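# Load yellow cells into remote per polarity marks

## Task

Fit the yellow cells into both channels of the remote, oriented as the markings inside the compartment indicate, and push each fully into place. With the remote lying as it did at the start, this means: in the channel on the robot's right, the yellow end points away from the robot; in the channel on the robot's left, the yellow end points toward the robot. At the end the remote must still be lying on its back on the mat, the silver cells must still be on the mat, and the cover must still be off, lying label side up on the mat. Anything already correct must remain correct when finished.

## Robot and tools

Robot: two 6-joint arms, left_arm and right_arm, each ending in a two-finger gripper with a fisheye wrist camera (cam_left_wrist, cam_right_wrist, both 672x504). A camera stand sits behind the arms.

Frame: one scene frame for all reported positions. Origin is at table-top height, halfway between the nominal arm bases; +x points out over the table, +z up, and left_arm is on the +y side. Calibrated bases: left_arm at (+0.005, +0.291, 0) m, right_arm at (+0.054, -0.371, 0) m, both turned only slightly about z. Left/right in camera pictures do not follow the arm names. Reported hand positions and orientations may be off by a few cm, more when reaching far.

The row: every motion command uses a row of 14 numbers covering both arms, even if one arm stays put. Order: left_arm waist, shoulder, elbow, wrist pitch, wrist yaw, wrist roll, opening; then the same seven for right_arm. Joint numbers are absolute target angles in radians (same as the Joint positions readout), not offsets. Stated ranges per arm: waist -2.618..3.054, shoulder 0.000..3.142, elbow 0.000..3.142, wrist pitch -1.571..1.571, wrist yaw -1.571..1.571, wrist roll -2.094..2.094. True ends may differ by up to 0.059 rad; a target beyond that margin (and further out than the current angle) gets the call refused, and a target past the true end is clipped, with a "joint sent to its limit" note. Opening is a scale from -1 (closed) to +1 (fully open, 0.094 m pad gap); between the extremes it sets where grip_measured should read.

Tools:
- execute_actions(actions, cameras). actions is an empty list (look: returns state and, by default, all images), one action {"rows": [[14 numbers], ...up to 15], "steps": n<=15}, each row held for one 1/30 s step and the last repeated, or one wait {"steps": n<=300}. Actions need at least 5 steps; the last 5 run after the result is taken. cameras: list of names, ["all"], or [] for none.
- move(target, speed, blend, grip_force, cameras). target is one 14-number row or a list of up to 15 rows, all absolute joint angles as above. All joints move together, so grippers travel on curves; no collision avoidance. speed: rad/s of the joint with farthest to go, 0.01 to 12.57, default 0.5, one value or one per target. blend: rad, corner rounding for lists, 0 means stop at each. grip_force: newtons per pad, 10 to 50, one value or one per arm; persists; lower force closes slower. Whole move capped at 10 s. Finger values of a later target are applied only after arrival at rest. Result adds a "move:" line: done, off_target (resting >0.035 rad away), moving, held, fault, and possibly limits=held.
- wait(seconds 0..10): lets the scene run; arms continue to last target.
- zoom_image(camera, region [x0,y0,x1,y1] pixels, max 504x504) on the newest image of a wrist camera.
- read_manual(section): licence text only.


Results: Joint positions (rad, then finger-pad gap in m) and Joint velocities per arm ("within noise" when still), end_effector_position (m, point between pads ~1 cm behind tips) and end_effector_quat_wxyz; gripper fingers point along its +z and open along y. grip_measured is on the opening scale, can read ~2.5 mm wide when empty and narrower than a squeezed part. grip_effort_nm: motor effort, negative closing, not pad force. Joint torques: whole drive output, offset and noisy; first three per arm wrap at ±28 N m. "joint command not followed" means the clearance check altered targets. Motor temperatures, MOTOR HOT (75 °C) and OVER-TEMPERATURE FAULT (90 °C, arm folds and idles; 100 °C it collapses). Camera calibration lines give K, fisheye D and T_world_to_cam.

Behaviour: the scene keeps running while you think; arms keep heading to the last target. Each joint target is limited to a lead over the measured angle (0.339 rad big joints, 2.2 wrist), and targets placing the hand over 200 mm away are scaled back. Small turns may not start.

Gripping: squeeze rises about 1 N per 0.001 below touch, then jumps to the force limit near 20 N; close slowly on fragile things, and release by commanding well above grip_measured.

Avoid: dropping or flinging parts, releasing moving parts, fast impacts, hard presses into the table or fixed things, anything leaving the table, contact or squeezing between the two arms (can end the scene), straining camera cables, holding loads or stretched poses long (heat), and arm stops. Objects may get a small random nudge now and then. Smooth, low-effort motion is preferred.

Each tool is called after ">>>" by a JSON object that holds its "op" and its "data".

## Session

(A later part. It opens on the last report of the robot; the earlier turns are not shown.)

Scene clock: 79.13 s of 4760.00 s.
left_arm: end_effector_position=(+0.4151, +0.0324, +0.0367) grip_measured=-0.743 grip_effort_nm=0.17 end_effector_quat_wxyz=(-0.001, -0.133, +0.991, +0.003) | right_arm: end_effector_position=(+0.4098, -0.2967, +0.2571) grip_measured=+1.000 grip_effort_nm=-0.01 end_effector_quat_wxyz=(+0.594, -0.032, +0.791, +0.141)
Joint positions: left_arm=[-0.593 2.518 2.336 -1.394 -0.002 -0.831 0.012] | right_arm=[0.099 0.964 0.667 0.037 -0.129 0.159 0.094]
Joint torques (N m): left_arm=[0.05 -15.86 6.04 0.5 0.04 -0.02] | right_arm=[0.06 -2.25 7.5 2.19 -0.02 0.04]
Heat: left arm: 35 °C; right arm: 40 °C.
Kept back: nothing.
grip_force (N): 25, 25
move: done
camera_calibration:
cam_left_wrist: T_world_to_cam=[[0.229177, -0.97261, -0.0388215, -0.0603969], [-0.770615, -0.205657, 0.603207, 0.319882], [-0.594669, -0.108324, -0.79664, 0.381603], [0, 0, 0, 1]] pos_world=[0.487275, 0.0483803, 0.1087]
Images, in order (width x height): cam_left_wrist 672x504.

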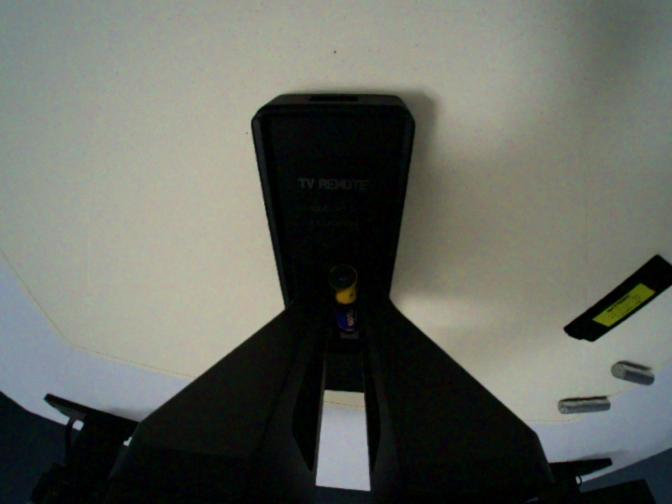

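>>> {"op": "move", "data": {"target": [[-0.593,2.50,2.42,-1.45,0,-0.835,-0.74,0.099,0.964,0.667,0.037,-0.129,0.159,1],[-0.578,2.408,2.257,-1.384,0,-0.825,-0.96,0.099,0.964,0.667,0.037,-0.129,0.159,1]], "speed": 0.25, "cameras": ["cam_left_wrist"]}}

>>> {"op": "zoom_image", "data": {"camera": "cam_left_wrist", "region": [256, 150, 416, 310]}}

Scene clock: 82.93 s of 4760.00 s.
left_arm: end_effector_position=(+0.4081, +0.0419, +0.0512) grip_measured=-0.957 grip_effort_nm=-0.15 end_effector_quat_wxyz=(-0.002, -0.137, +0.991, +0.002) | right_arm: end_effector_position=(+0.4098, -0.2967, +0.2571) grip_measured=+1.000 grip_effort_nm=-0.01 end_effector_quat_wxyz=(+0.594, -0.032, +0.791, +0.141)
Joint positions: left_arm=[-0.584 2.451 2.27 -1.395 -0.002 -0.831 0.002] | right_arm=[0.099 0.964 0.667 0.037 -0.129 0.159 0.094]
Joint torques (N m): left_arm=[0.44 -17.84 6.11 0.38 0.02 0.05] | right_arm=[0.05 -2.26 7.5 2.19 -0.02 0.04]
Motor temperatures (°C): left_arm=[25 34 35 26 23 23 28] | right_arm=[27 23 35 40 24 25 22]
Heat: left arm: 35 °C; right arm: 40 °C.
Kept back: nothing.
grip_force (N): 25, 25
move: off_target (left_arm); target 2's new numbers were sent with left_arm's shoulder 0.043 rad from that target; left_arm: the shoulder is farthest, 0.043 rad from its target
camera_calibration:
cam_left_wrist: T_world_to_cam=[[0.238088, -0.970475, -0.0386359, -0.052792], [-0.768543, -0.212572, 0.603452, 0.307122], [-0.593848, -0.113981, -0.796463, 0.38994], [0, 0, 0, 1]] pos_world=[0.480171, 0.058498, 0.123199]
Images, in order (width x height): cam_left_wrist 672x504.

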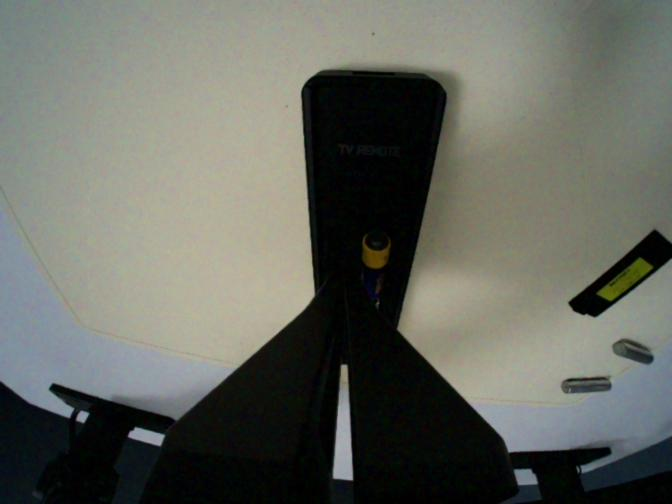

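Scaled by 3.150 from the camera's 672x504 image, which has a finer 960x720 frame.

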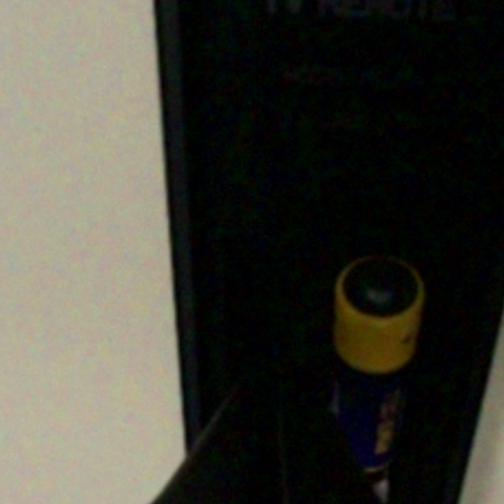

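>>> {"op": "move", "data": {"target": [[-0.584,2.44,2.33,-1.42,0,-0.831,-0.96,0.099,0.964,0.667,0.037,-0.129,0.159,1],[-0.600,2.566,2.470,-1.484,0,-0.845,-0.96,0.099,0.964,0.667,0.037,-0.129,0.159,1]], "speed": 0.25, "blend": [0.02,0], "cameras": ["cam_left_wrist"]}}

>>> {"op": "zoom_image", "data": {"camera": "cam_left_wrist", "region": [256, 170, 416, 330]}}

Scene clock: 85.13 s of 4760.00 s.
left_arm: end_effector_position=(+0.4175, +0.0301, +0.0542) grip_measured=-0.957 grip_effort_nm=-0.15 end_effector_quat_wxyz=(+0.002, -0.135, +0.991, -0.001) | right_arm: end_effector_position=(+0.4098, -0.2967, +0.2571) grip_measured=+1.000 grip_effort_nm=-0.01 end_effector_quat_wxyz=(+0.594, -0.032, +0.791, +0.141)
Joint positions: left_arm=[-0.595 2.539 2.445 -1.472 -0.002 -0.837 0.002] | right_arm=[0.099 0.964 0.667 0.037 -0.129 0.159 0.094]
Joint torques (N m): left_arm=[-0.49 -11.86 9.73 0.18 0.01 -0.07] | right_arm=[0.06 -2.25 7.5 2.19 -0.01 0.04]
Heat: left arm: 35 °C; right arm: 40 °C.
Kept back: nothing.
grip_force (N): 25, 25
move: done
camera_calibration:
cam_left_wrist: T_world_to_cam=[[0.234289, -0.971646, -0.0318226, -0.0650982], [-0.774313, -0.206299, 0.598231, 0.312612], [-0.587834, -0.115518, -0.800692, 0.394406], [0, 0, 0, 1]] pos_world=[0.489157, 0.0468003, 0.126712]
Images, in order (width x height): cam_left_wrist 672x504.

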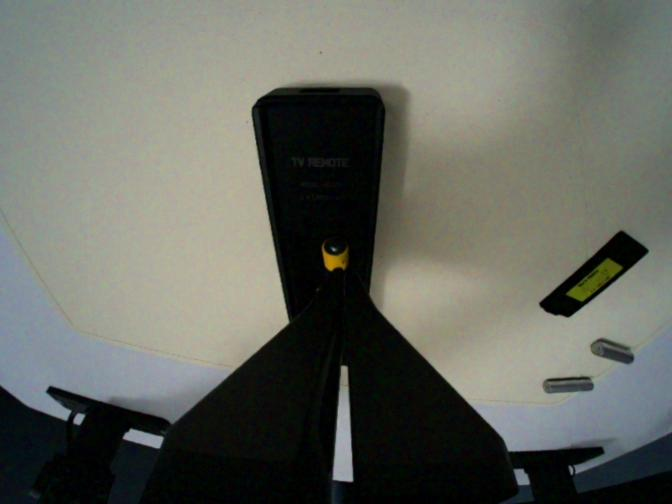

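Scaled by 3.150 from the camera's 672x504 image, which has a finer 960x720 frame.

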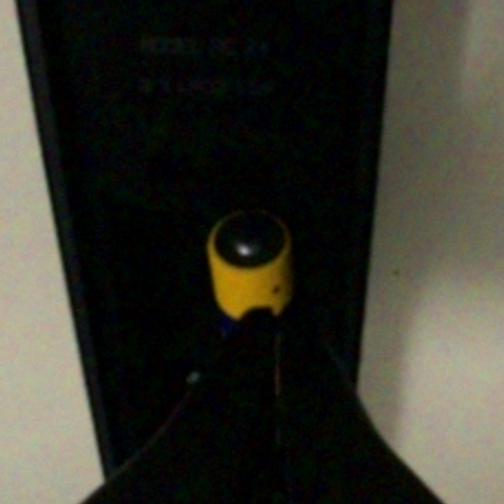

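>>> {"op": "move", "data": {"target": [[-0.578,2.402,2.30,-1.42,0,-0.825,-0.96,0.099,0.964,0.667,0.037,-0.129,0.159,1],[-0.578,2.400,2.19,-1.320,0,-0.825,-0.96,0.099,0.964,0.667,0.037,-0.129,0.159,1]], "speed": 0.25, "cameras": ["cam_left_wrist"]}}

>>> {"op": "zoom_image", "data": {"camera": "cam_left_wrist", "region": [276, 150, 436, 310]}}

Scene clock: 87.83 s of 4760.00 s.
left_arm: end_effector_position=(+0.4085, +0.0423, +0.0402) grip_measured=-0.957 grip_effort_nm=-0.15 end_effector_quat_wxyz=(+0.002, -0.138, +0.990, +0.000) | right_arm: end_effector_position=(+0.4098, -0.2967, +0.2571) grip_measured=+1.000 grip_effort_nm=-0.01 end_effector_quat_wxyz=(+0.594, -0.032, +0.791, +0.141)
Joint positions: left_arm=[-0.583 2.437 2.201 -1.332 -0.002 -0.831 0.002] | right_arm=[0.099 0.964 0.667 0.037 -0.129 0.159 0.094]
Joint torques (N m): left_arm=[0.32 -17.21 6.28 0.41 0.03 0.04] | right_arm=[0.06 -2.25 7.5 2.19 -0.02 0.04]
Heat: left arm: 35 °C; right arm: 40 °C.
Kept back: nothing.
grip_force (N): 25, 25
move: off_target (left_arm); left_arm: the shoulder is farthest, 0.037 rad from its target
camera_calibration:
cam_left_wrist: T_world_to_cam=[[0.239447, -0.970361, -0.0326327, -0.053722], [-0.772607, -0.210789, 0.598872, 0.315957], [-0.588, -0.118186, -0.80018, 0.379391], [0, 0, 0, 1]] pos_world=[0.480056, 0.059309, 0.11261]
Images, in order (width x height): cam_left_wrist 672x504.

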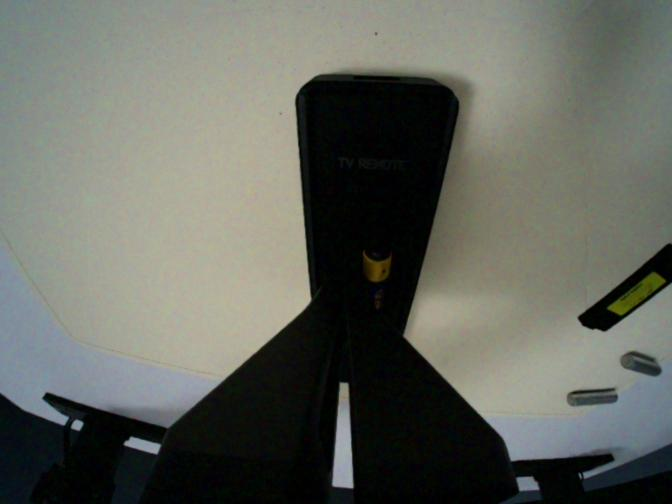

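Scaled by 3.150 from the camera's 672x504 image, which has a finer 960x720 frame.

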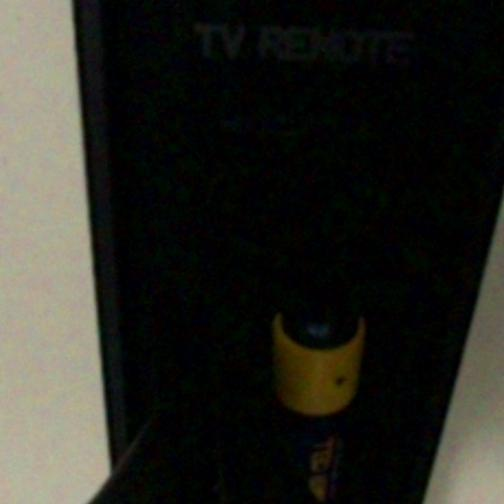

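>>> {"op": "move", "data": {"target": [[-0.597,2.405,2.182,-1.303,0,-0.835,-0.96,0.099,0.964,0.667,0.037,-0.129,0.159,1]], "speed": 0.1, "cameras": ["cam_left_wrist"]}}

>>> {"op": "zoom_image", "data": {"camera": "cam_left_wrist", "region": [276, 150, 436, 310]}}

Scene clock: 88.83 s of 4760.00 s.
left_arm: end_effector_position=(+0.4087, +0.0383, +0.0386) grip_measured=-0.957 grip_effort_nm=-0.15 end_effector_quat_wxyz=(+0.005, -0.134, +0.991, -0.003) | right_arm: end_effector_position=(+0.4098, -0.2967, +0.2571) grip_measured=+1.000 grip_effort_nm=-0.01 end_effector_quat_wxyz=(+0.594, -0.032, +0.791, +0.141)
Joint positions: left_arm=[-0.59 2.437 2.194 -1.316 -0.002 -0.831 0.002] | right_arm=[0.099 0.964 0.667 0.037 -0.129 0.159 0.094]
Joint torques (N m): left_arm=[-0.55 -16.66 6.17 0.43 0.01 -0.02] | right_arm=[0.06 -2.25 7.5 2.19 -0.02 0.05]
Heat: left arm: 35 °C; right arm: 41 °C.
Kept back: nothing.
grip_force (N): 25, 25
move: done
camera_calibration:
cam_left_wrist: T_world_to_cam=[[0.232942, -0.972141, -0.0260718, -0.0553002], [-0.778652, -0.202506, 0.593879, 0.318619], [-0.582614, -0.118039, -0.804132, 0.375667], [0, 0, 0, 1]] pos_world=[0.479844, 0.055106, 0.111422]
Images, in order (width x height): cam_left_wrist 672x504.

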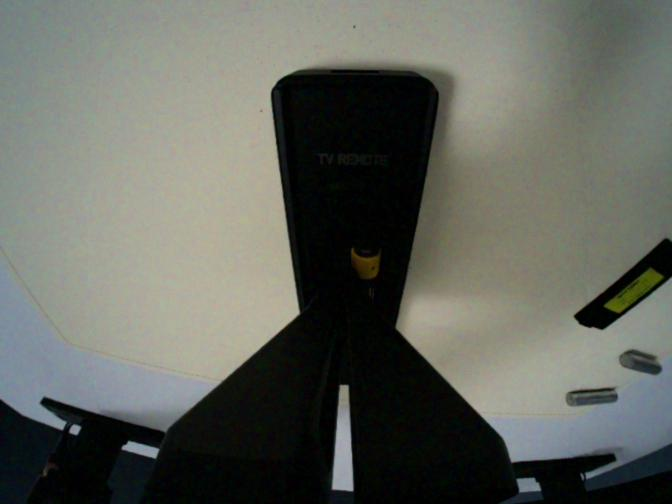

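Scaled by 3.150 from the camera's 672x504 image, which has a finer 960x720 frame.

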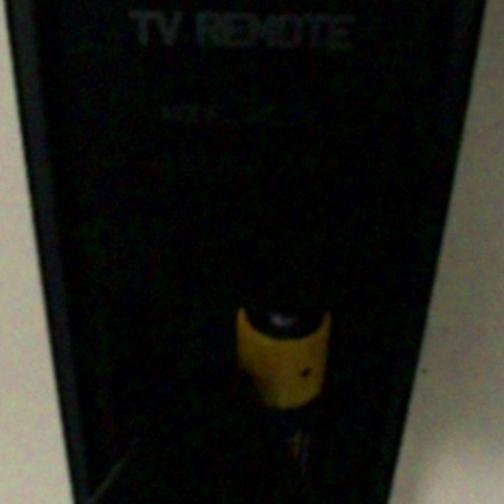

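>>> {"op": "move", "data": {"target": [[-0.604,2.405,2.182,-1.297,0,-0.840,-0.96,0.099,0.964,0.667,0.037,-0.129,0.159,1]], "speed": 0.1, "cameras": ["cam_left_wrist"]}}

>>> {"op": "zoom_image", "data": {"camera": "cam_left_wrist", "region": [276, 150, 436, 310]}}

Scene clock: 89.93 s of 4760.00 s.
left_arm: end_effector_position=(+0.4078, +0.0361, +0.0386) grip_measured=-0.957 grip_effort_nm=-0.14 end_effector_quat_wxyz=(+0.006, -0.132, +0.991, -0.004) | right_arm: end_effector_position=(+0.4098, -0.2967, +0.2571) grip_measured=+1.000 grip_effort_nm=-0.01 end_effector_quat_wxyz=(+0.594, -0.032, +0.791, +0.141)
Joint positions: left_arm=[-0.595 2.437 2.194 -1.315 -0.002 -0.832 0.002] | right_arm=[0.099 0.964 0.667 0.037 -0.129 0.159 0.094]
Joint torques (N m): left_arm=[-0.72 -16.79 6.27 0.5 0.03 -0.06] | right_arm=[0.05 -2.25 7.5 2.19 -0.02 0.04]
Heat: left arm: 35 °C; right arm: 41 °C.
Kept back: nothing.
grip_force (N): 25, 25
move: done
camera_calibration:
cam_left_wrist: T_world_to_cam=[[0.229284, -0.973038, -0.0250132, -0.0557218], [-0.780153, -0.199079, 0.593068, 0.317921], [-0.582057, -0.116467, -0.804764, 0.374603], [0, 0, 0, 1]] pos_world=[0.478843, 0.0527006, 0.111524]
Images, in order (width x height): cam_left_wrist 672x504.

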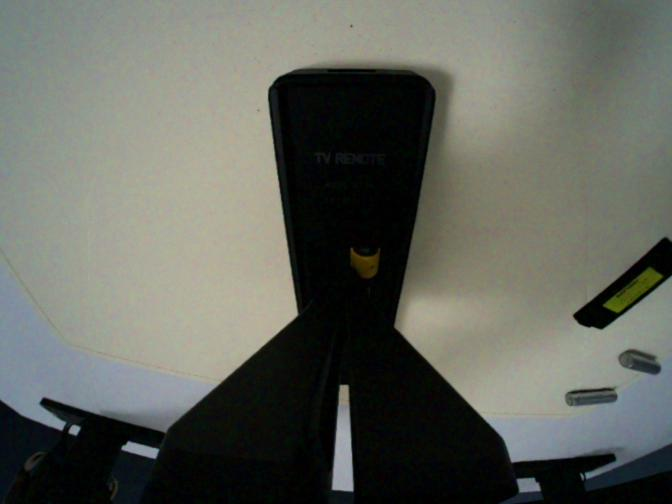

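Scaled by 3.150 from the camera's 672x504 image, which has a finer 960x720 frame.

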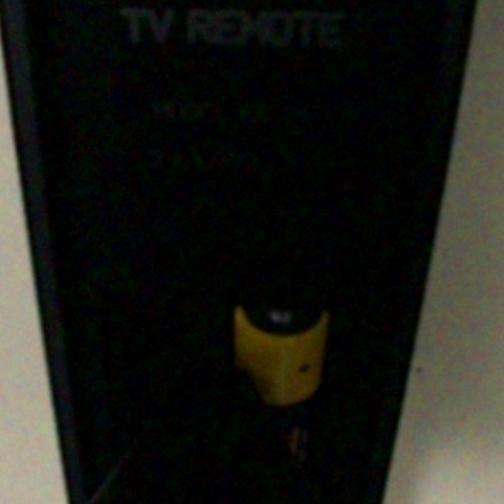

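>>> {"op": "move", "data": {"target": [[-0.59,2.43,2.32,-1.42,0,-0.832,-0.96,0.099,0.964,0.667,0.037,-0.129,0.159,1],[-0.579,1.874,1.303,-0.488,0,0,-0.96,0.099,0.964,0.667,0.037,-0.129,0.159,1]], "speed": [0.3,0.8], "cameras": ["cam_left_wrist"]}}

>>> {"op": "zoom_image", "data": {"camera": "cam_left_wrist", "region": [286, 160, 446, 320]}}

Scene clock: 93.43 s of 4760.00 s.
left_arm: end_effector_position=(+0.3944, +0.0494, +0.0569) grip_measured=-0.957 grip_effort_nm=-0.14 end_effector_quat_wxyz=(+0.225, +0.264, +0.936, -0.064) | right_arm: end_effector_position=(+0.4098, -0.2967, +0.2571) grip_measured=+1.000 grip_effort_nm=-0.01 end_effector_quat_wxyz=(+0.594, -0.032, +0.791, +0.141)
Joint positions: left_arm=[-0.586 1.909 1.315 -0.505 -0.002 -0.007 0.002] | right_arm=[0.099 0.964 0.667 0.037 -0.129 0.159 0.094]
Joint torques (N m): left_arm=[0.61 -13.27 6.71 1.33 0.04 0.11] | right_arm=[0.06 -2.25 7.49 2.19 -0.02 0.04]
Heat: left arm: 35 °C; right arm: 41 °C.
Kept back: nothing.
grip_force (N): 25, 25
move: done
camera_calibration:
cam_left_wrist: T_world_to_cam=[[-0.535336, -0.843511, -0.0436492, 0.256954], [-0.835652, 0.521413, 0.172666, 0.30949], [-0.122886, 0.12891, -0.984013, 0.200186], [0, 0, 0, 1]] pos_world=[0.420783, 0.0295656, 0.154763]
Images, in order (width x height): cam_left_wrist 672x504.

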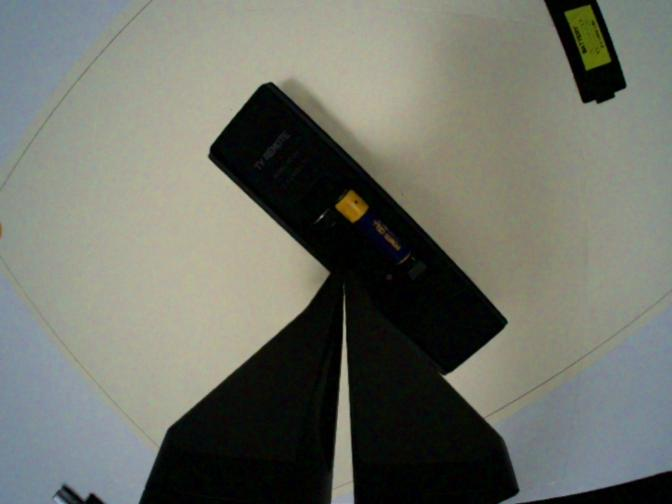

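Scaled by 3.150 from the camera's 672x504 image, which has a finer 960x720 frame.

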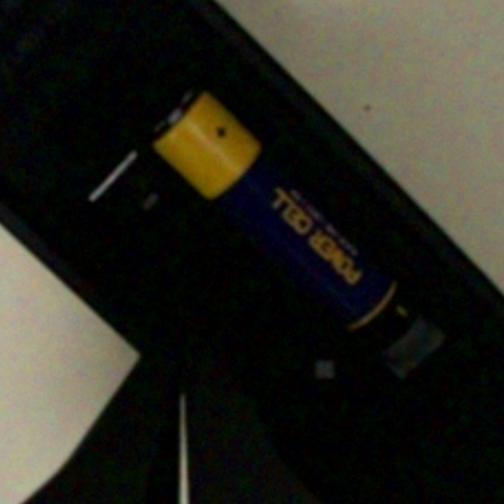

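>>> {"op": "move", "data": {"target": [-0.600,2.555,2.449,-1.474,0,-0.813,-0.96,0.099,0.964,0.667,0.037,-0.129,0.159,1], "speed": 0.6, "cameras": ["cam_left_wrist"]}}

>>> {"op": "zoom_image", "data": {"camera": "cam_left_wrist", "region": [256, 170, 416, 330]}}

Scene clock: 96.80 s of 4760.00 s.
left_arm: end_effector_position=(+0.4168, +0.0313, +0.0558) grip_measured=-0.957 grip_effort_nm=-0.14 end_effector_quat_wxyz=(+0.003, -0.120, +0.993, -0.002) | right_arm: end_effector_position=(+0.4098, -0.2967, +0.2571) grip_measured=+1.000 grip_effort_nm=-0.01 end_effector_quat_wxyz=(+0.594, -0.032, +0.791, +0.141)
Joint positions: left_arm=[-0.593 2.524 2.423 -1.462 -0.002 -0.804 0.002] | right_arm=[0.099 0.964 0.667 0.037 -0.129 0.159 0.094]
Joint torques (N m): left_arm=[-0.5 -11.49 9.85 0.18 -0.01 -0.04] | right_arm=[0.06 -2.25 7.5 2.19 -0.02 0.04]
Heat: left arm: 35 °C; right arm: 41 °C.
Kept back: nothing.
grip_force (N): 25, 25
move: done
camera_calibration:
cam_left_wrist: T_world_to_cam=[[0.203817, -0.978556, -0.0297795, -0.0510102], [-0.781957, -0.18102, 0.596469, 0.3138], [-0.589069, -0.0982841, -0.802084, 0.395355], [0, 0, 0, 1]] pos_world=[0.488666, 0.045745, 0.128416]
Images, in order (width x height): cam_left_wrist 672x504.

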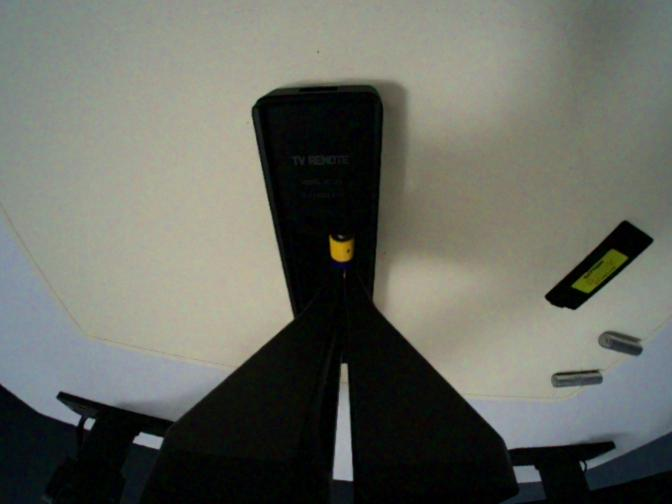

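Scaled by 3.150 from the camera's 672x504 image, which has a finer 960x720 frame.

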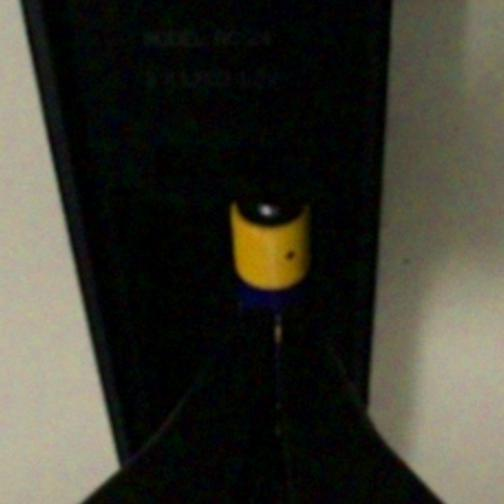

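>>> {"op": "move", "data": {"target": [-0.597,2.482,2.307,-1.361,0,-0.813,-0.96,0.099,0.964,0.667,0.037,-0.129,0.159,1], "speed": 0.15, "cameras": ["cam_left_wrist"]}}

>>> {"op": "zoom_image", "data": {"camera": "cam_left_wrist", "region": [256, 170, 416, 330]}}

Scene clock: 98.37 s of 4760.00 s.
left_arm: end_effector_position=(+0.4156, +0.0318, +0.0367) grip_measured=-0.957 grip_effort_nm=-0.14 end_effector_quat_wxyz=(+0.001, -0.120, +0.993, +0.000) | right_arm: end_effector_position=(+0.4098, -0.2967, +0.2571) grip_measured=+1.000 grip_effort_nm=-0.01 end_effector_quat_wxyz=(+0.594, -0.032, +0.791, +0.141)
Joint positions: left_arm=[-0.593 2.513 2.326 -1.383 -0.001 -0.805 0.002] | right_arm=[0.099 0.964 0.667 0.037 -0.129 0.159 0.094]
Joint torques (N m): left_arm=[-0.29 -16.99 5.55 0.51 0.02 -0.08] | right_arm=[0.06 -2.25 7.5 2.19 -0.02 0.04]
Heat: left arm: 35 °C; right arm: 41 °C.
Kept back: nothing.
grip_force (N): 25, 25
move: done
camera_calibration:
cam_left_wrist: T_world_to_cam=[[0.204369, -0.978311, -0.0337652, -0.0507922], [-0.778239, -0.183304, 0.600619, 0.32275], [-0.593782, -0.0964708, -0.798822, 0.381151], [0, 0, 0, 1]] pos_world=[0.487878, 0.0462407, 0.108906]
Images, in order (width x height): cam_left_wrist 672x504.

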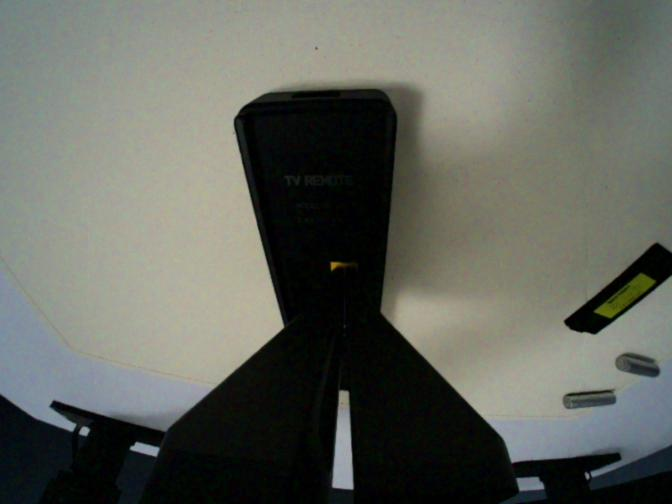

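Scaled by 3.150 from the camera's 672x504 image, which has a finer 960x720 frame.

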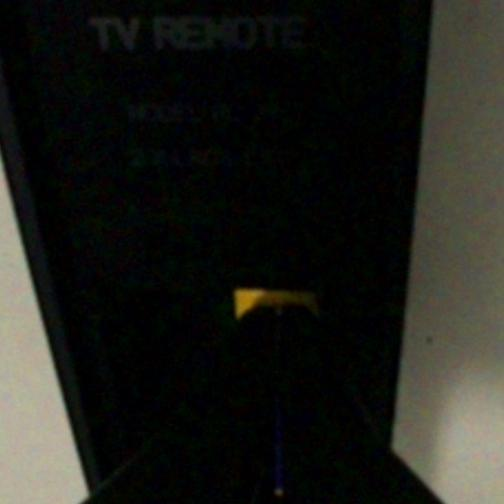

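>>> {"op": "move", "data": {"target": [-0.597,2.490,2.280,-1.365,0,-0.813,-0.96,0.099,0.964,0.667,0.037,-0.129,0.159,1], "speed": 0.15}}

Scene clock: 99.30 s of 4760.00 s.
left_arm: end_effector_position=(+0.4153, +0.0320, +0.0363) grip_measured=-0.957 grip_effort_nm=-0.14 end_effector_quat_wxyz=(+0.002, -0.120, +0.993, -0.001) | right_arm: end_effector_position=(+0.4098, -0.2967, +0.2571) grip_measured=+1.000 grip_effort_nm=-0.01 end_effector_quat_wxyz=(+0.594, -0.032, +0.791, +0.141)
Joint positions: left_arm=[-0.593 2.504 2.307 -1.37 -0.001 -0.805 0.002] | right_arm=[0.099 0.964 0.667 0.037 -0.129 0.159 0.094]
Joint torques (N m): left_arm=[-0.27 -15.25 4.77 0.34 0.04 -0.05] | right_arm=[0.06 -2.25 7.49 2.19 -0.02 0.04]
Heat: left arm: 35 °C; right arm: 41 °C.
Kept back: nothing.
grip_force (N): 25, 25
move: done

>>> {"op": "move", "data": {"target": [[-0.593,2.49,2.43,-1.49,0,-0.813,-0.96,0.099,0.964,0.667,0.037,-0.129,0.159,1],[-0.61,2.37,2.36,-1.56,0,-0.83,-0.96,0.099,0.964,0.667,0.037,-0.129,0.159,1]], "speed": 0.4, "blend": [0.02,0], "cameras": ["cam_left_wrist"]}}

>>> {"op": "zoom_image", "data": {"camera": "cam_left_wrist", "region": [266, 130, 426, 290]}}

Scene clock: 100.83 s of 4760.00 s.
left_arm: end_effector_position=(+0.3916, +0.0410, +0.1019) grip_measured=-0.957 grip_effort_nm=-0.14 end_effector_quat_wxyz=(+0.001, -0.123, +0.992, +0.000) | right_arm: end_effector_position=(+0.4098, -0.2967, +0.2571) grip_measured=+1.000 grip_effort_nm=-0.01 end_effector_quat_wxyz=(+0.594, -0.032, +0.791, +0.141)
Joint positions: left_arm=[-0.604 2.395 2.372 -1.547 -0.001 -0.821 0.002] | right_arm=[0.099 0.964 0.667 0.037 -0.129 0.159 0.094]
Joint torques (N m): left_arm=[-0.47 -15.58 6.01 0.18 0.02 -0.07] | right_arm=[0.06 -2.25 7.5 2.19 -0.01 0.04]
Heat: left arm: 35 °C; right arm: 41 °C.
joint sent to its limit (left arm) — joint 4 (wrist pitch), lower limit.
Kept back: nothing.
grip_force (N): 25, 25
move: done
camera_calibration:
cam_left_wrist: T_world_to_cam=[[0.209662, -0.977218, -0.0329675, -0.0370106], [-0.777828, -0.187124, 0.599974, 0.266648], [-0.592474, -0.100149, -0.79934, 0.419609], [0, 0, 0, 1]] pos_world=[0.463773, 0.055752, 0.174208]
Images, in order (width x height): cam_left_wrist 672x504.

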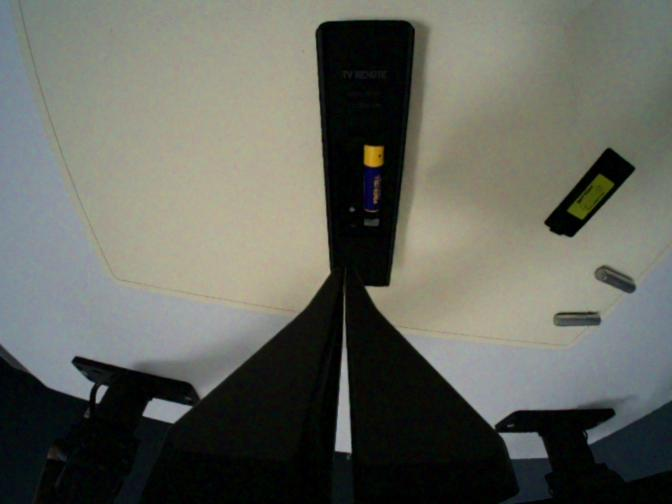

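Scaled by 3.150 from the camera's 672x504 image, which has a finer 960x720 frame.

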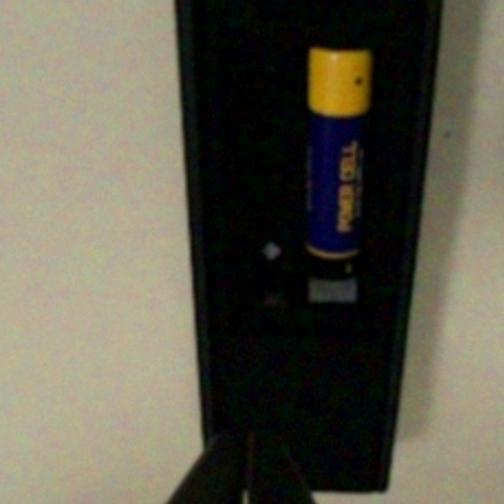

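>>> {"op": "move", "data": {"target": [0.2415,1.785,1.285,-1.062,0,0.235,-0.3,0.099,0.964,0.667,0.037,-0.129,0.159,1], "speed": 1.0, "grip_force": 20, "cameras": ["cam_left_wrist"]}}

Scene clock: 104.43 s of 4760.00 s.
left_arm: end_effector_position=(+0.3125, +0.3777, +0.0542) grip_measured=-0.303 grip_effort_nm=0.16 end_effector_quat_wxyz=(-0.013, -0.022, +1.000, -0.002) | right_arm: end_effector_position=(+0.4098, -0.2967, +0.2571) grip_measured=+1.000 grip_effort_nm=-0.01 end_effector_quat_wxyz=(+0.594, -0.032, +0.791, +0.141)
Joint positions: left_arm=[0.242 1.817 1.295 -1.076 -0.003 0.226 0.033] | right_arm=[0.099 0.964 0.667 0.037 -0.129 0.159 0.094]
Joint torques (N m): left_arm=[-0.03 -11.29 6.05 0.38 0.03 0.1] | right_arm=[0.05 -2.25 7.5 2.19 -0.01 0.04]
Heat: left arm: 35 °C; right arm: 41 °C.
Kept back: nothing.
grip_force (N): 20, 20
move: done
camera_calibration:
cam_left_wrist: T_world_to_cam=[[0.00941019, -0.999524, -0.0293813, 0.3779], [-0.782147, -0.0256642, 0.622566, 0.235839], [-0.623023, 0.0171221, -0.782016, 0.332697], [0, 0, 0, 1]] pos_world=[0.388182, 0.378076, 0.124452]
Images, in order (width x height): cam_left_wrist 672x504.

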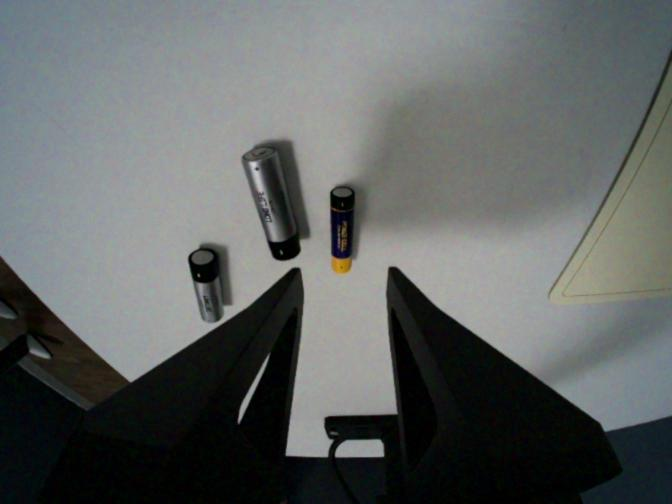

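>>> {"op": "move", "data": {"target": [0.2415,1.848,1.186,-0.919,0,0.235,-0.6,0.099,0.964,0.667,0.037,-0.129,0.159,1], "speed": 0.4, "cameras": ["cam_left_wrist"]}}

Scene clock: 106.37 s of 4760.00 s.
left_arm: end_effector_position=(+0.3134, +0.3779, +0.0257) grip_measured=-0.597 grip_effort_nm=-0.14 end_effector_quat_wxyz=(+0.000, -0.022, +1.000, +0.001) | right_arm: end_effector_position=(+0.4098, -0.2967, +0.2571) grip_measured=+1.000 grip_effort_nm=-0.01 end_effector_quat_wxyz=(+0.594, -0.032, +0.791, +0.141)
Joint positions: left_arm=[0.242 1.832 1.195 -0.934 -0.003 0.227 0.019] | right_arm=[0.099 0.964 0.667 0.037 -0.129 0.159 0.094]
Joint torques (N m): left_arm=[-0.12 -6.84 5.87 0.43 0.05 0.11] | right_arm=[0.05 -2.25 7.5 2.19 -0.02 0.05]
Heat: left arm: 35 °C; right arm: 42 °C.
Kept back: nothing.
grip_force (N): 20, 20
move: done
camera_calibration:
cam_left_wrist: T_world_to_cam=[[0.0094354, -0.999294, -0.0363604, 0.3774], [-0.798117, -0.0294324, 0.601783, 0.261257], [-0.602428, 0.0233418, -0.797831, 0.302572], [0, 0, 0, 1]] pos_world=[0.387231, 0.377761, 0.0979035]
Images, in order (width x height): cam_left_wrist 672x504.

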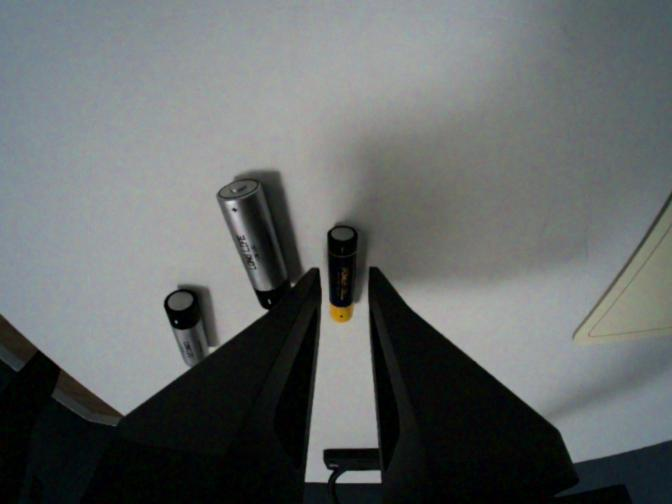

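>>> {"op": "move", "data": {"target": [[0.2415,1.840,1.161,-0.895,0,0.235,-0.6,0.099,0.964,0.667,0.037,-0.129,0.159,1],[0.2415,1.840,1.161,-0.895,0,0.235,-0.85,0.099,0.964,0.667,0.037,-0.129,0.159,1]], "speed": 0.2, "cameras": ["cam_left_wrist"]}}

Scene clock: 109.17 s of 4760.00 s.
left_arm: end_effector_position=(+0.3116, +0.3774, +0.0205) grip_measured=-0.772 grip_effort_nm=-0.44 end_effector_quat_wxyz=(+0.001, -0.022, +1.000, +0.002) | right_arm: end_effector_position=(+0.4098, -0.2967, +0.2571) grip_measured=+1.000 grip_effort_nm=-0.01 end_effector_quat_wxyz=(+0.594, -0.032, +0.791, +0.141)
Joint positions: left_arm=[0.242 1.832 1.172 -0.91 -0.003 0.227 0.011] | right_arm=[0.099 0.964 0.667 0.037 -0.129 0.159 0.094]
Joint torques (N m): left_arm=[-0.12 -7.43 5.67 0.43 0.04 0.09] | right_arm=[0.06 -2.25 7.5 2.19 -0.02 0.04]
Heat: left arm: 34 °C; right arm: 42 °C.
Kept back: nothing.
grip_force (N): 20, 20
move: done
camera_calibration:
cam_left_wrist: T_world_to_cam=[[0.00954711, -0.999278, -0.0367663, 0.376621], [-0.799023, -0.0297304, 0.600565, 0.263362], [-0.601225, 0.0236435, -0.79873, 0.296879], [0, 0, 0, 1]] pos_world=[0.385328, 0.37716, 0.0928064]
Images, in order (width x height): cam_left_wrist 672x504.

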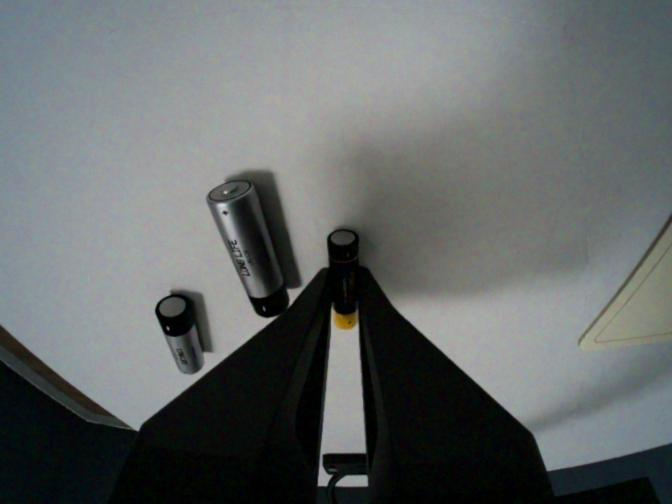

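>>> {"op": "move", "data": {"target": [[0.2415,1.792,1.30,-1.075,0,0.235,-0.85,0.099,0.964,0.667,0.037,-0.129,0.159,1],[-0.594,2.4285,2.3025,-1.455,0,-0.818,-0.85,0.099,0.964,0.667,0.037,-0.129,0.159,1]], "speed": [0.4,0.9], "blend": [0.1,0], "cameras": ["cam_left_wrist"]}}

>>> {"op": "zoom_image", "data": {"camera": "cam_left_wrist", "region": [256, 120, 416, 280]}}

Scene clock: 111.97 s of 4760.00 s.
left_arm: end_effector_position=(+0.3973, +0.0396, +0.0751) grip_measured=-0.773 grip_effort_nm=-0.47 end_effector_quat_wxyz=(-0.001, -0.120, +0.993, -0.003) | right_arm: end_effector_position=(+0.4098, -0.2967, +0.2571) grip_measured=+1.000 grip_effort_nm=-0.01 end_effector_quat_wxyz=(+0.594, -0.032, +0.791, +0.141)
Joint positions: left_arm=[-0.598 2.401 2.276 -1.444 0.006 -0.809 0.011] | right_arm=[0.099 0.964 0.667 0.037 -0.129 0.159 0.094]
Joint torques (N m): left_arm=[0.25 -11 9.8 0.17 -0.05 -0.07] | right_arm=[0.06 -2.25 7.49 2.19 -0.02 0.04]
Heat: left arm: 35 °C; right arm: 42 °C.
Kept back: nothing.
grip_force (N): 20, 20
move: done; blend cut to 0.09 rad at target 1
camera_calibration:
cam_left_wrist: T_world_to_cam=[[0.204301, -0.978521, -0.0275144, -0.0386446], [-0.776709, -0.179144, 0.603847, 0.285815], [-0.595806, -0.101996, -0.796626, 0.402636], [0, 0, 0, 1]] pos_world=[0.469783, 0.0544546, 0.147098]
Images, in order (width x height): cam_left_wrist 672x504.

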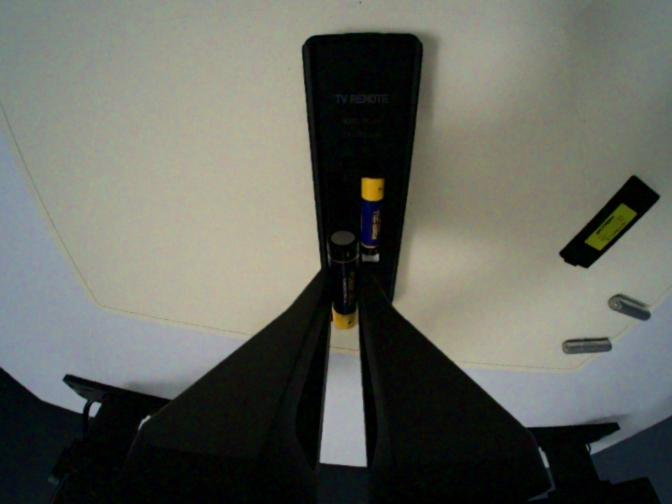

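Scaled by 3.150 from the camera's 672x504 image, which has a finer 960x720 frame.

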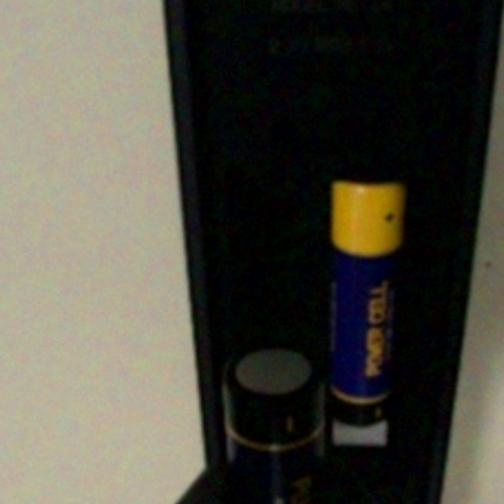

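>>> {"op": "move", "data": {"target": [-0.607,2.395,2.168,-1.338,0,-0.838,-0.85,0.099,0.964,0.667,0.037,-0.129,0.159,1], "speed": 0.25, "cameras": ["cam_left_wrist"]}}

>>> {"op": "zoom_image", "data": {"camera": "cam_left_wrist", "region": [266, 140, 426, 300]}}

Scene clock: 113.93 s of 4760.00 s.
left_arm: end_effector_position=(+0.3979, +0.0392, +0.0505) grip_measured=-0.773 grip_effort_nm=-0.47 end_effector_quat_wxyz=(-0.003, -0.130, +0.991, -0.002) | right_arm: end_effector_position=(+0.4098, -0.2967, +0.2571) grip_measured=+1.000 grip_effort_nm=-0.01 end_effector_quat_wxyz=(+0.594, -0.032, +0.791, +0.141)
Joint positions: left_arm=[-0.598 2.401 2.178 -1.349 0.006 -0.83 0.011] | right_arm=[0.099 0.964 0.667 0.037 -0.129 0.159 0.094]
Joint torques (N m): left_arm=[-0.81 -13.96 6.39 0.4 -0.07 -0.07] | right_arm=[0.06 -2.25 7.49 2.19 -0.02 0.04]
Heat: left arm: 35 °C; right arm: 42 °C.
Kept back: nothing.
grip_force (N): 20, 20
move: done
camera_calibration:
cam_left_wrist: T_world_to_cam=[[0.224327, -0.974043, -0.0303043, -0.047839], [-0.770826, -0.19638, 0.606021, 0.299269], [-0.596242, -0.112588, -0.794871, 0.383844], [0, 0, 0, 1]] pos_world=[0.47028, 0.0553891, 0.122293]
Images, in order (width x height): cam_left_wrist 672x504.

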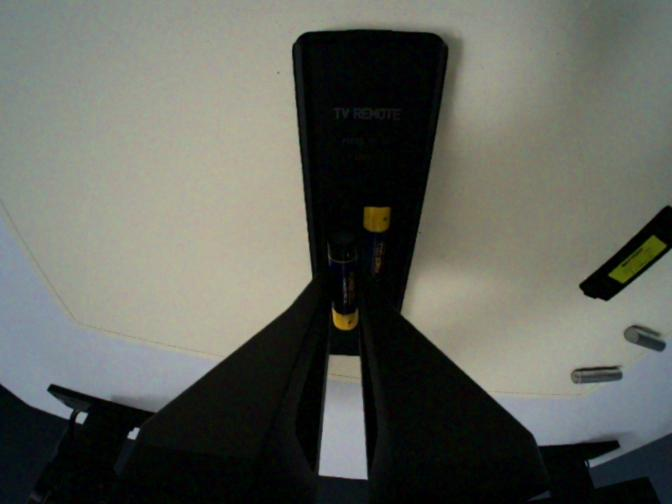

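Scaled by 3.150 from the camera's 672x504 image, which has a finer 960x720 frame.

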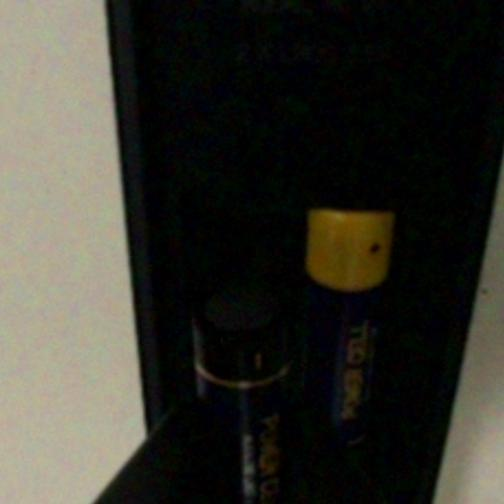

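>>> {"op": "move", "data": {"target": [-0.611,2.412,2.145,-1.312,0,-0.838,-0.85,0.099,0.964,0.667,0.037,-0.129,0.159,1], "speed": 0.15, "cameras": ["cam_left_wrist"]}}

>>> {"op": "zoom_image", "data": {"camera": "cam_left_wrist", "region": [266, 160, 426, 320]}}

Scene clock: 115.57 s of 4760.00 s.
left_arm: end_effector_position=(+0.3972, +0.0358, +0.0452) grip_measured=-0.773 grip_effort_nm=-0.47 end_effector_quat_wxyz=(-0.001, -0.127, +0.992, -0.003) | right_arm: end_effector_position=(+0.4098, -0.2967, +0.2571) grip_measured=+1.000 grip_effort_nm=-0.01 end_effector_quat_wxyz=(+0.594, -0.032, +0.791, +0.141)
Joint positions: left_arm=[-0.604 2.401 2.157 -1.323 0.006 -0.83 0.011] | right_arm=[0.099 0.964 0.667 0.037 -0.129 0.159 0.094]
Joint torques (N m): left_arm=[-0.54 -12.41 6.24 0.4 -0.06 -0.07] | right_arm=[0.06 -2.25 7.5 2.19 -0.01 0.04]
Heat: left arm: 35 °C; right arm: 42 °C.
Kept back: nothing.
grip_force (N): 20, 20
move: done
camera_calibration:
cam_left_wrist: T_world_to_cam=[[0.217763, -0.975634, -0.0268033, -0.0486707], [-0.77463, -0.189475, 0.603364, 0.302748], [-0.593741, -0.110628, -0.797015, 0.377874], [0, 0, 0, 1]] pos_world=[0.469475, 0.0516816, 0.1172]
Images, in order (width x height): cam_left_wrist 672x504.

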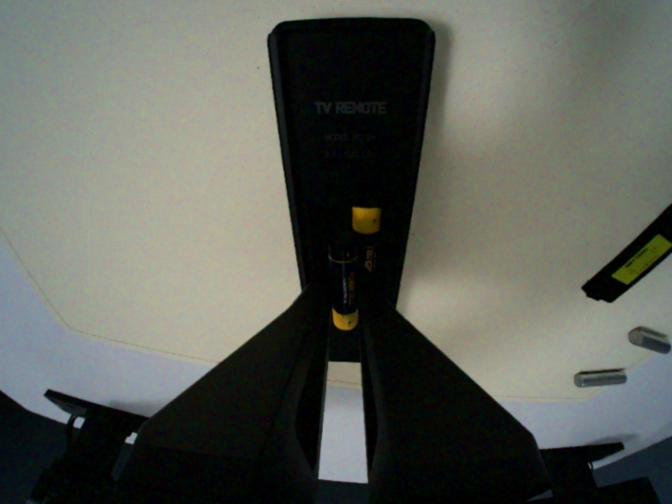

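Scaled by 3.150 from the camera's 672x504 image, which has a finer 960x720 frame.

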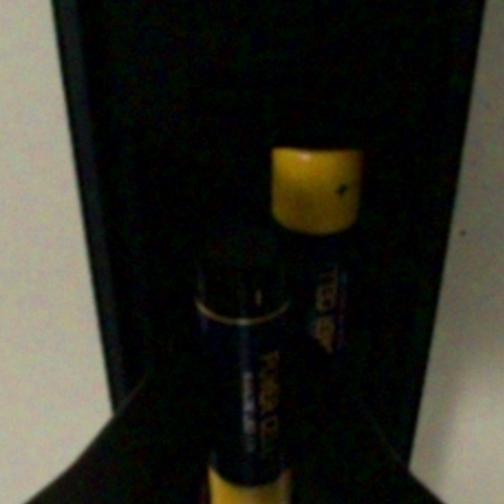

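>>> {"op": "move", "data": {"target": [-0.5935,2.405,2.160,-1.322,0,-0.835,-0.85,0.099,0.964,0.667,0.037,-0.129,0.159,1], "speed": 0.15, "cameras": ["cam_left_wrist"]}}

>>> {"op": "zoom_image", "data": {"camera": "cam_left_wrist", "region": [266, 160, 426, 320]}}

Scene clock: 116.63 s of 4760.00 s.
left_arm: end_effector_position=(+0.3983, +0.0373, +0.0452) grip_measured=-0.773 grip_effort_nm=-0.47 end_effector_quat_wxyz=(-0.001, -0.129, +0.992, -0.004) | right_arm: end_effector_position=(+0.4098, -0.2967, +0.2571) grip_measured=+1.000 grip_effort_nm=-0.01 end_effector_quat_wxyz=(+0.594, -0.032, +0.791, +0.141)
Joint positions: left_arm=[-0.601 2.401 2.157 -1.323 0.006 -0.83 0.011] | right_arm=[0.099 0.964 0.667 0.037 -0.129 0.159 0.094]
Joint torques (N m): left_arm=[0.54 -13.12 7.57 0.3 -0.06 -0.06] | right_arm=[0.06 -2.25 7.5 2.19 -0.02 0.04]
Heat: left arm: 35 °C; right arm: 42 °C.
Kept back: nothing.
grip_force (N): 20, 20
move: done
camera_calibration:
cam_left_wrist: T_world_to_cam=[[0.221509, -0.974799, -0.0264691, -0.0489485], [-0.774121, -0.192285, 0.603127, 0.303724], [-0.593018, -0.113108, -0.797206, 0.378422], [0, 0, 0, 1]] pos_world=[0.470372, 0.0534893, 0.1172]
Images, in order (width x height): cam_left_wrist 672x504.

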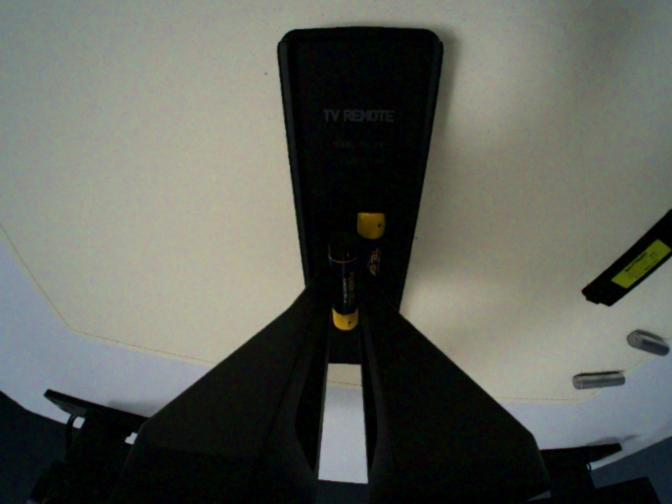

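Scaled by 3.150 from the camera's 672x504 image, which has a finer 960x720 frame.

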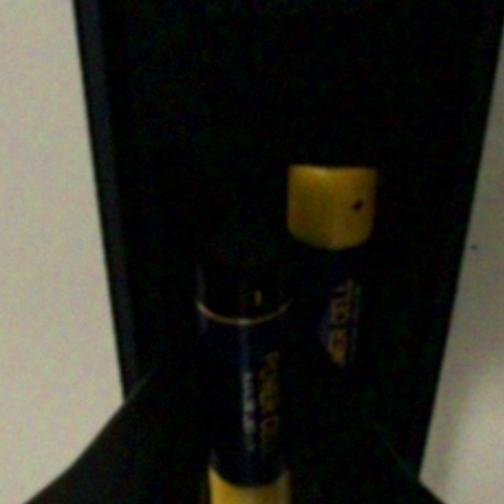

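>>> {"op": "move", "data": {"target": [-0.5895,2.400,2.162,-1.325,0,-0.835,-0.85,0.099,0.964,0.667,0.037,-0.129,0.159,1], "speed": 0.15, "cameras": ["cam_left_wrist"]}}

>>> {"op": "zoom_image", "data": {"camera": "cam_left_wrist", "region": [266, 160, 426, 320]}}

Scene clock: 117.57 s of 4760.00 s.
left_arm: end_effector_position=(+0.3992, +0.0388, +0.0452) grip_measured=-0.773 grip_effort_nm=-0.47 end_effector_quat_wxyz=(-0.001, -0.130, +0.991, -0.004) | right_arm: end_effector_position=(+0.4098, -0.2967, +0.2571) grip_measured=+1.000 grip_effort_nm=-0.01 end_effector_quat_wxyz=(+0.594, -0.032, +0.791, +0.141)
Joint positions: left_arm=[-0.597 2.401 2.157 -1.323 0.006 -0.83 0.011] | right_arm=[0.099 0.964 0.667 0.037 -0.129 0.159 0.094]
Joint torques (N m): left_arm=[0.57 -13.46 7.82 0.27 -0.07 -0.04] | right_arm=[0.05 -2.25 7.49 2.19 -0.02 0.04]
Heat: left arm: 35 °C; right arm: 42 °C.
Kept back: nothing.
grip_force (N): 20, 20
move: done
camera_calibration:
cam_left_wrist: T_world_to_cam=[[0.225199, -0.973954, -0.026429, -0.0492732], [-0.773381, -0.195189, 0.603144, 0.304557], [-0.592593, -0.115388, -0.797194, 0.379072], [0, 0, 0, 1]] pos_world=[0.47127, 0.0551964, 0.1172]
Images, in order (width x height): cam_left_wrist 672x504.

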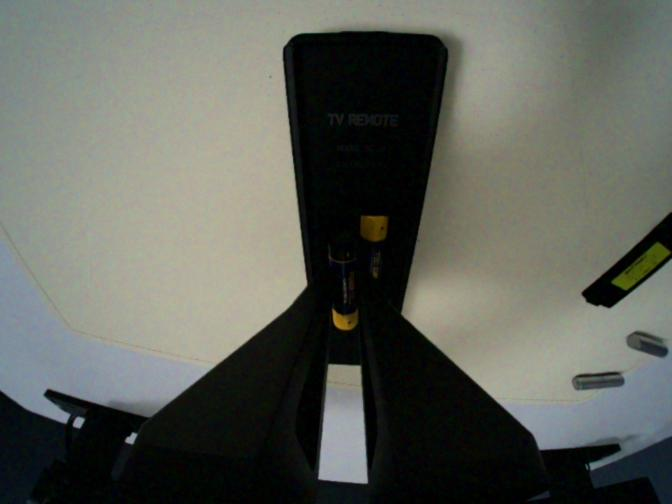

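Scaled by 3.150 from the camera's 672x504 image, which has a finer 960x720 frame.

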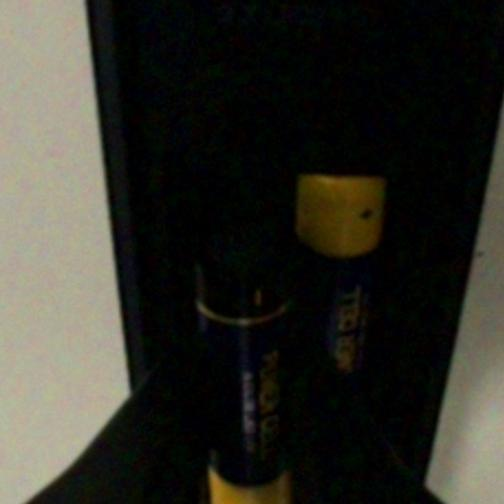

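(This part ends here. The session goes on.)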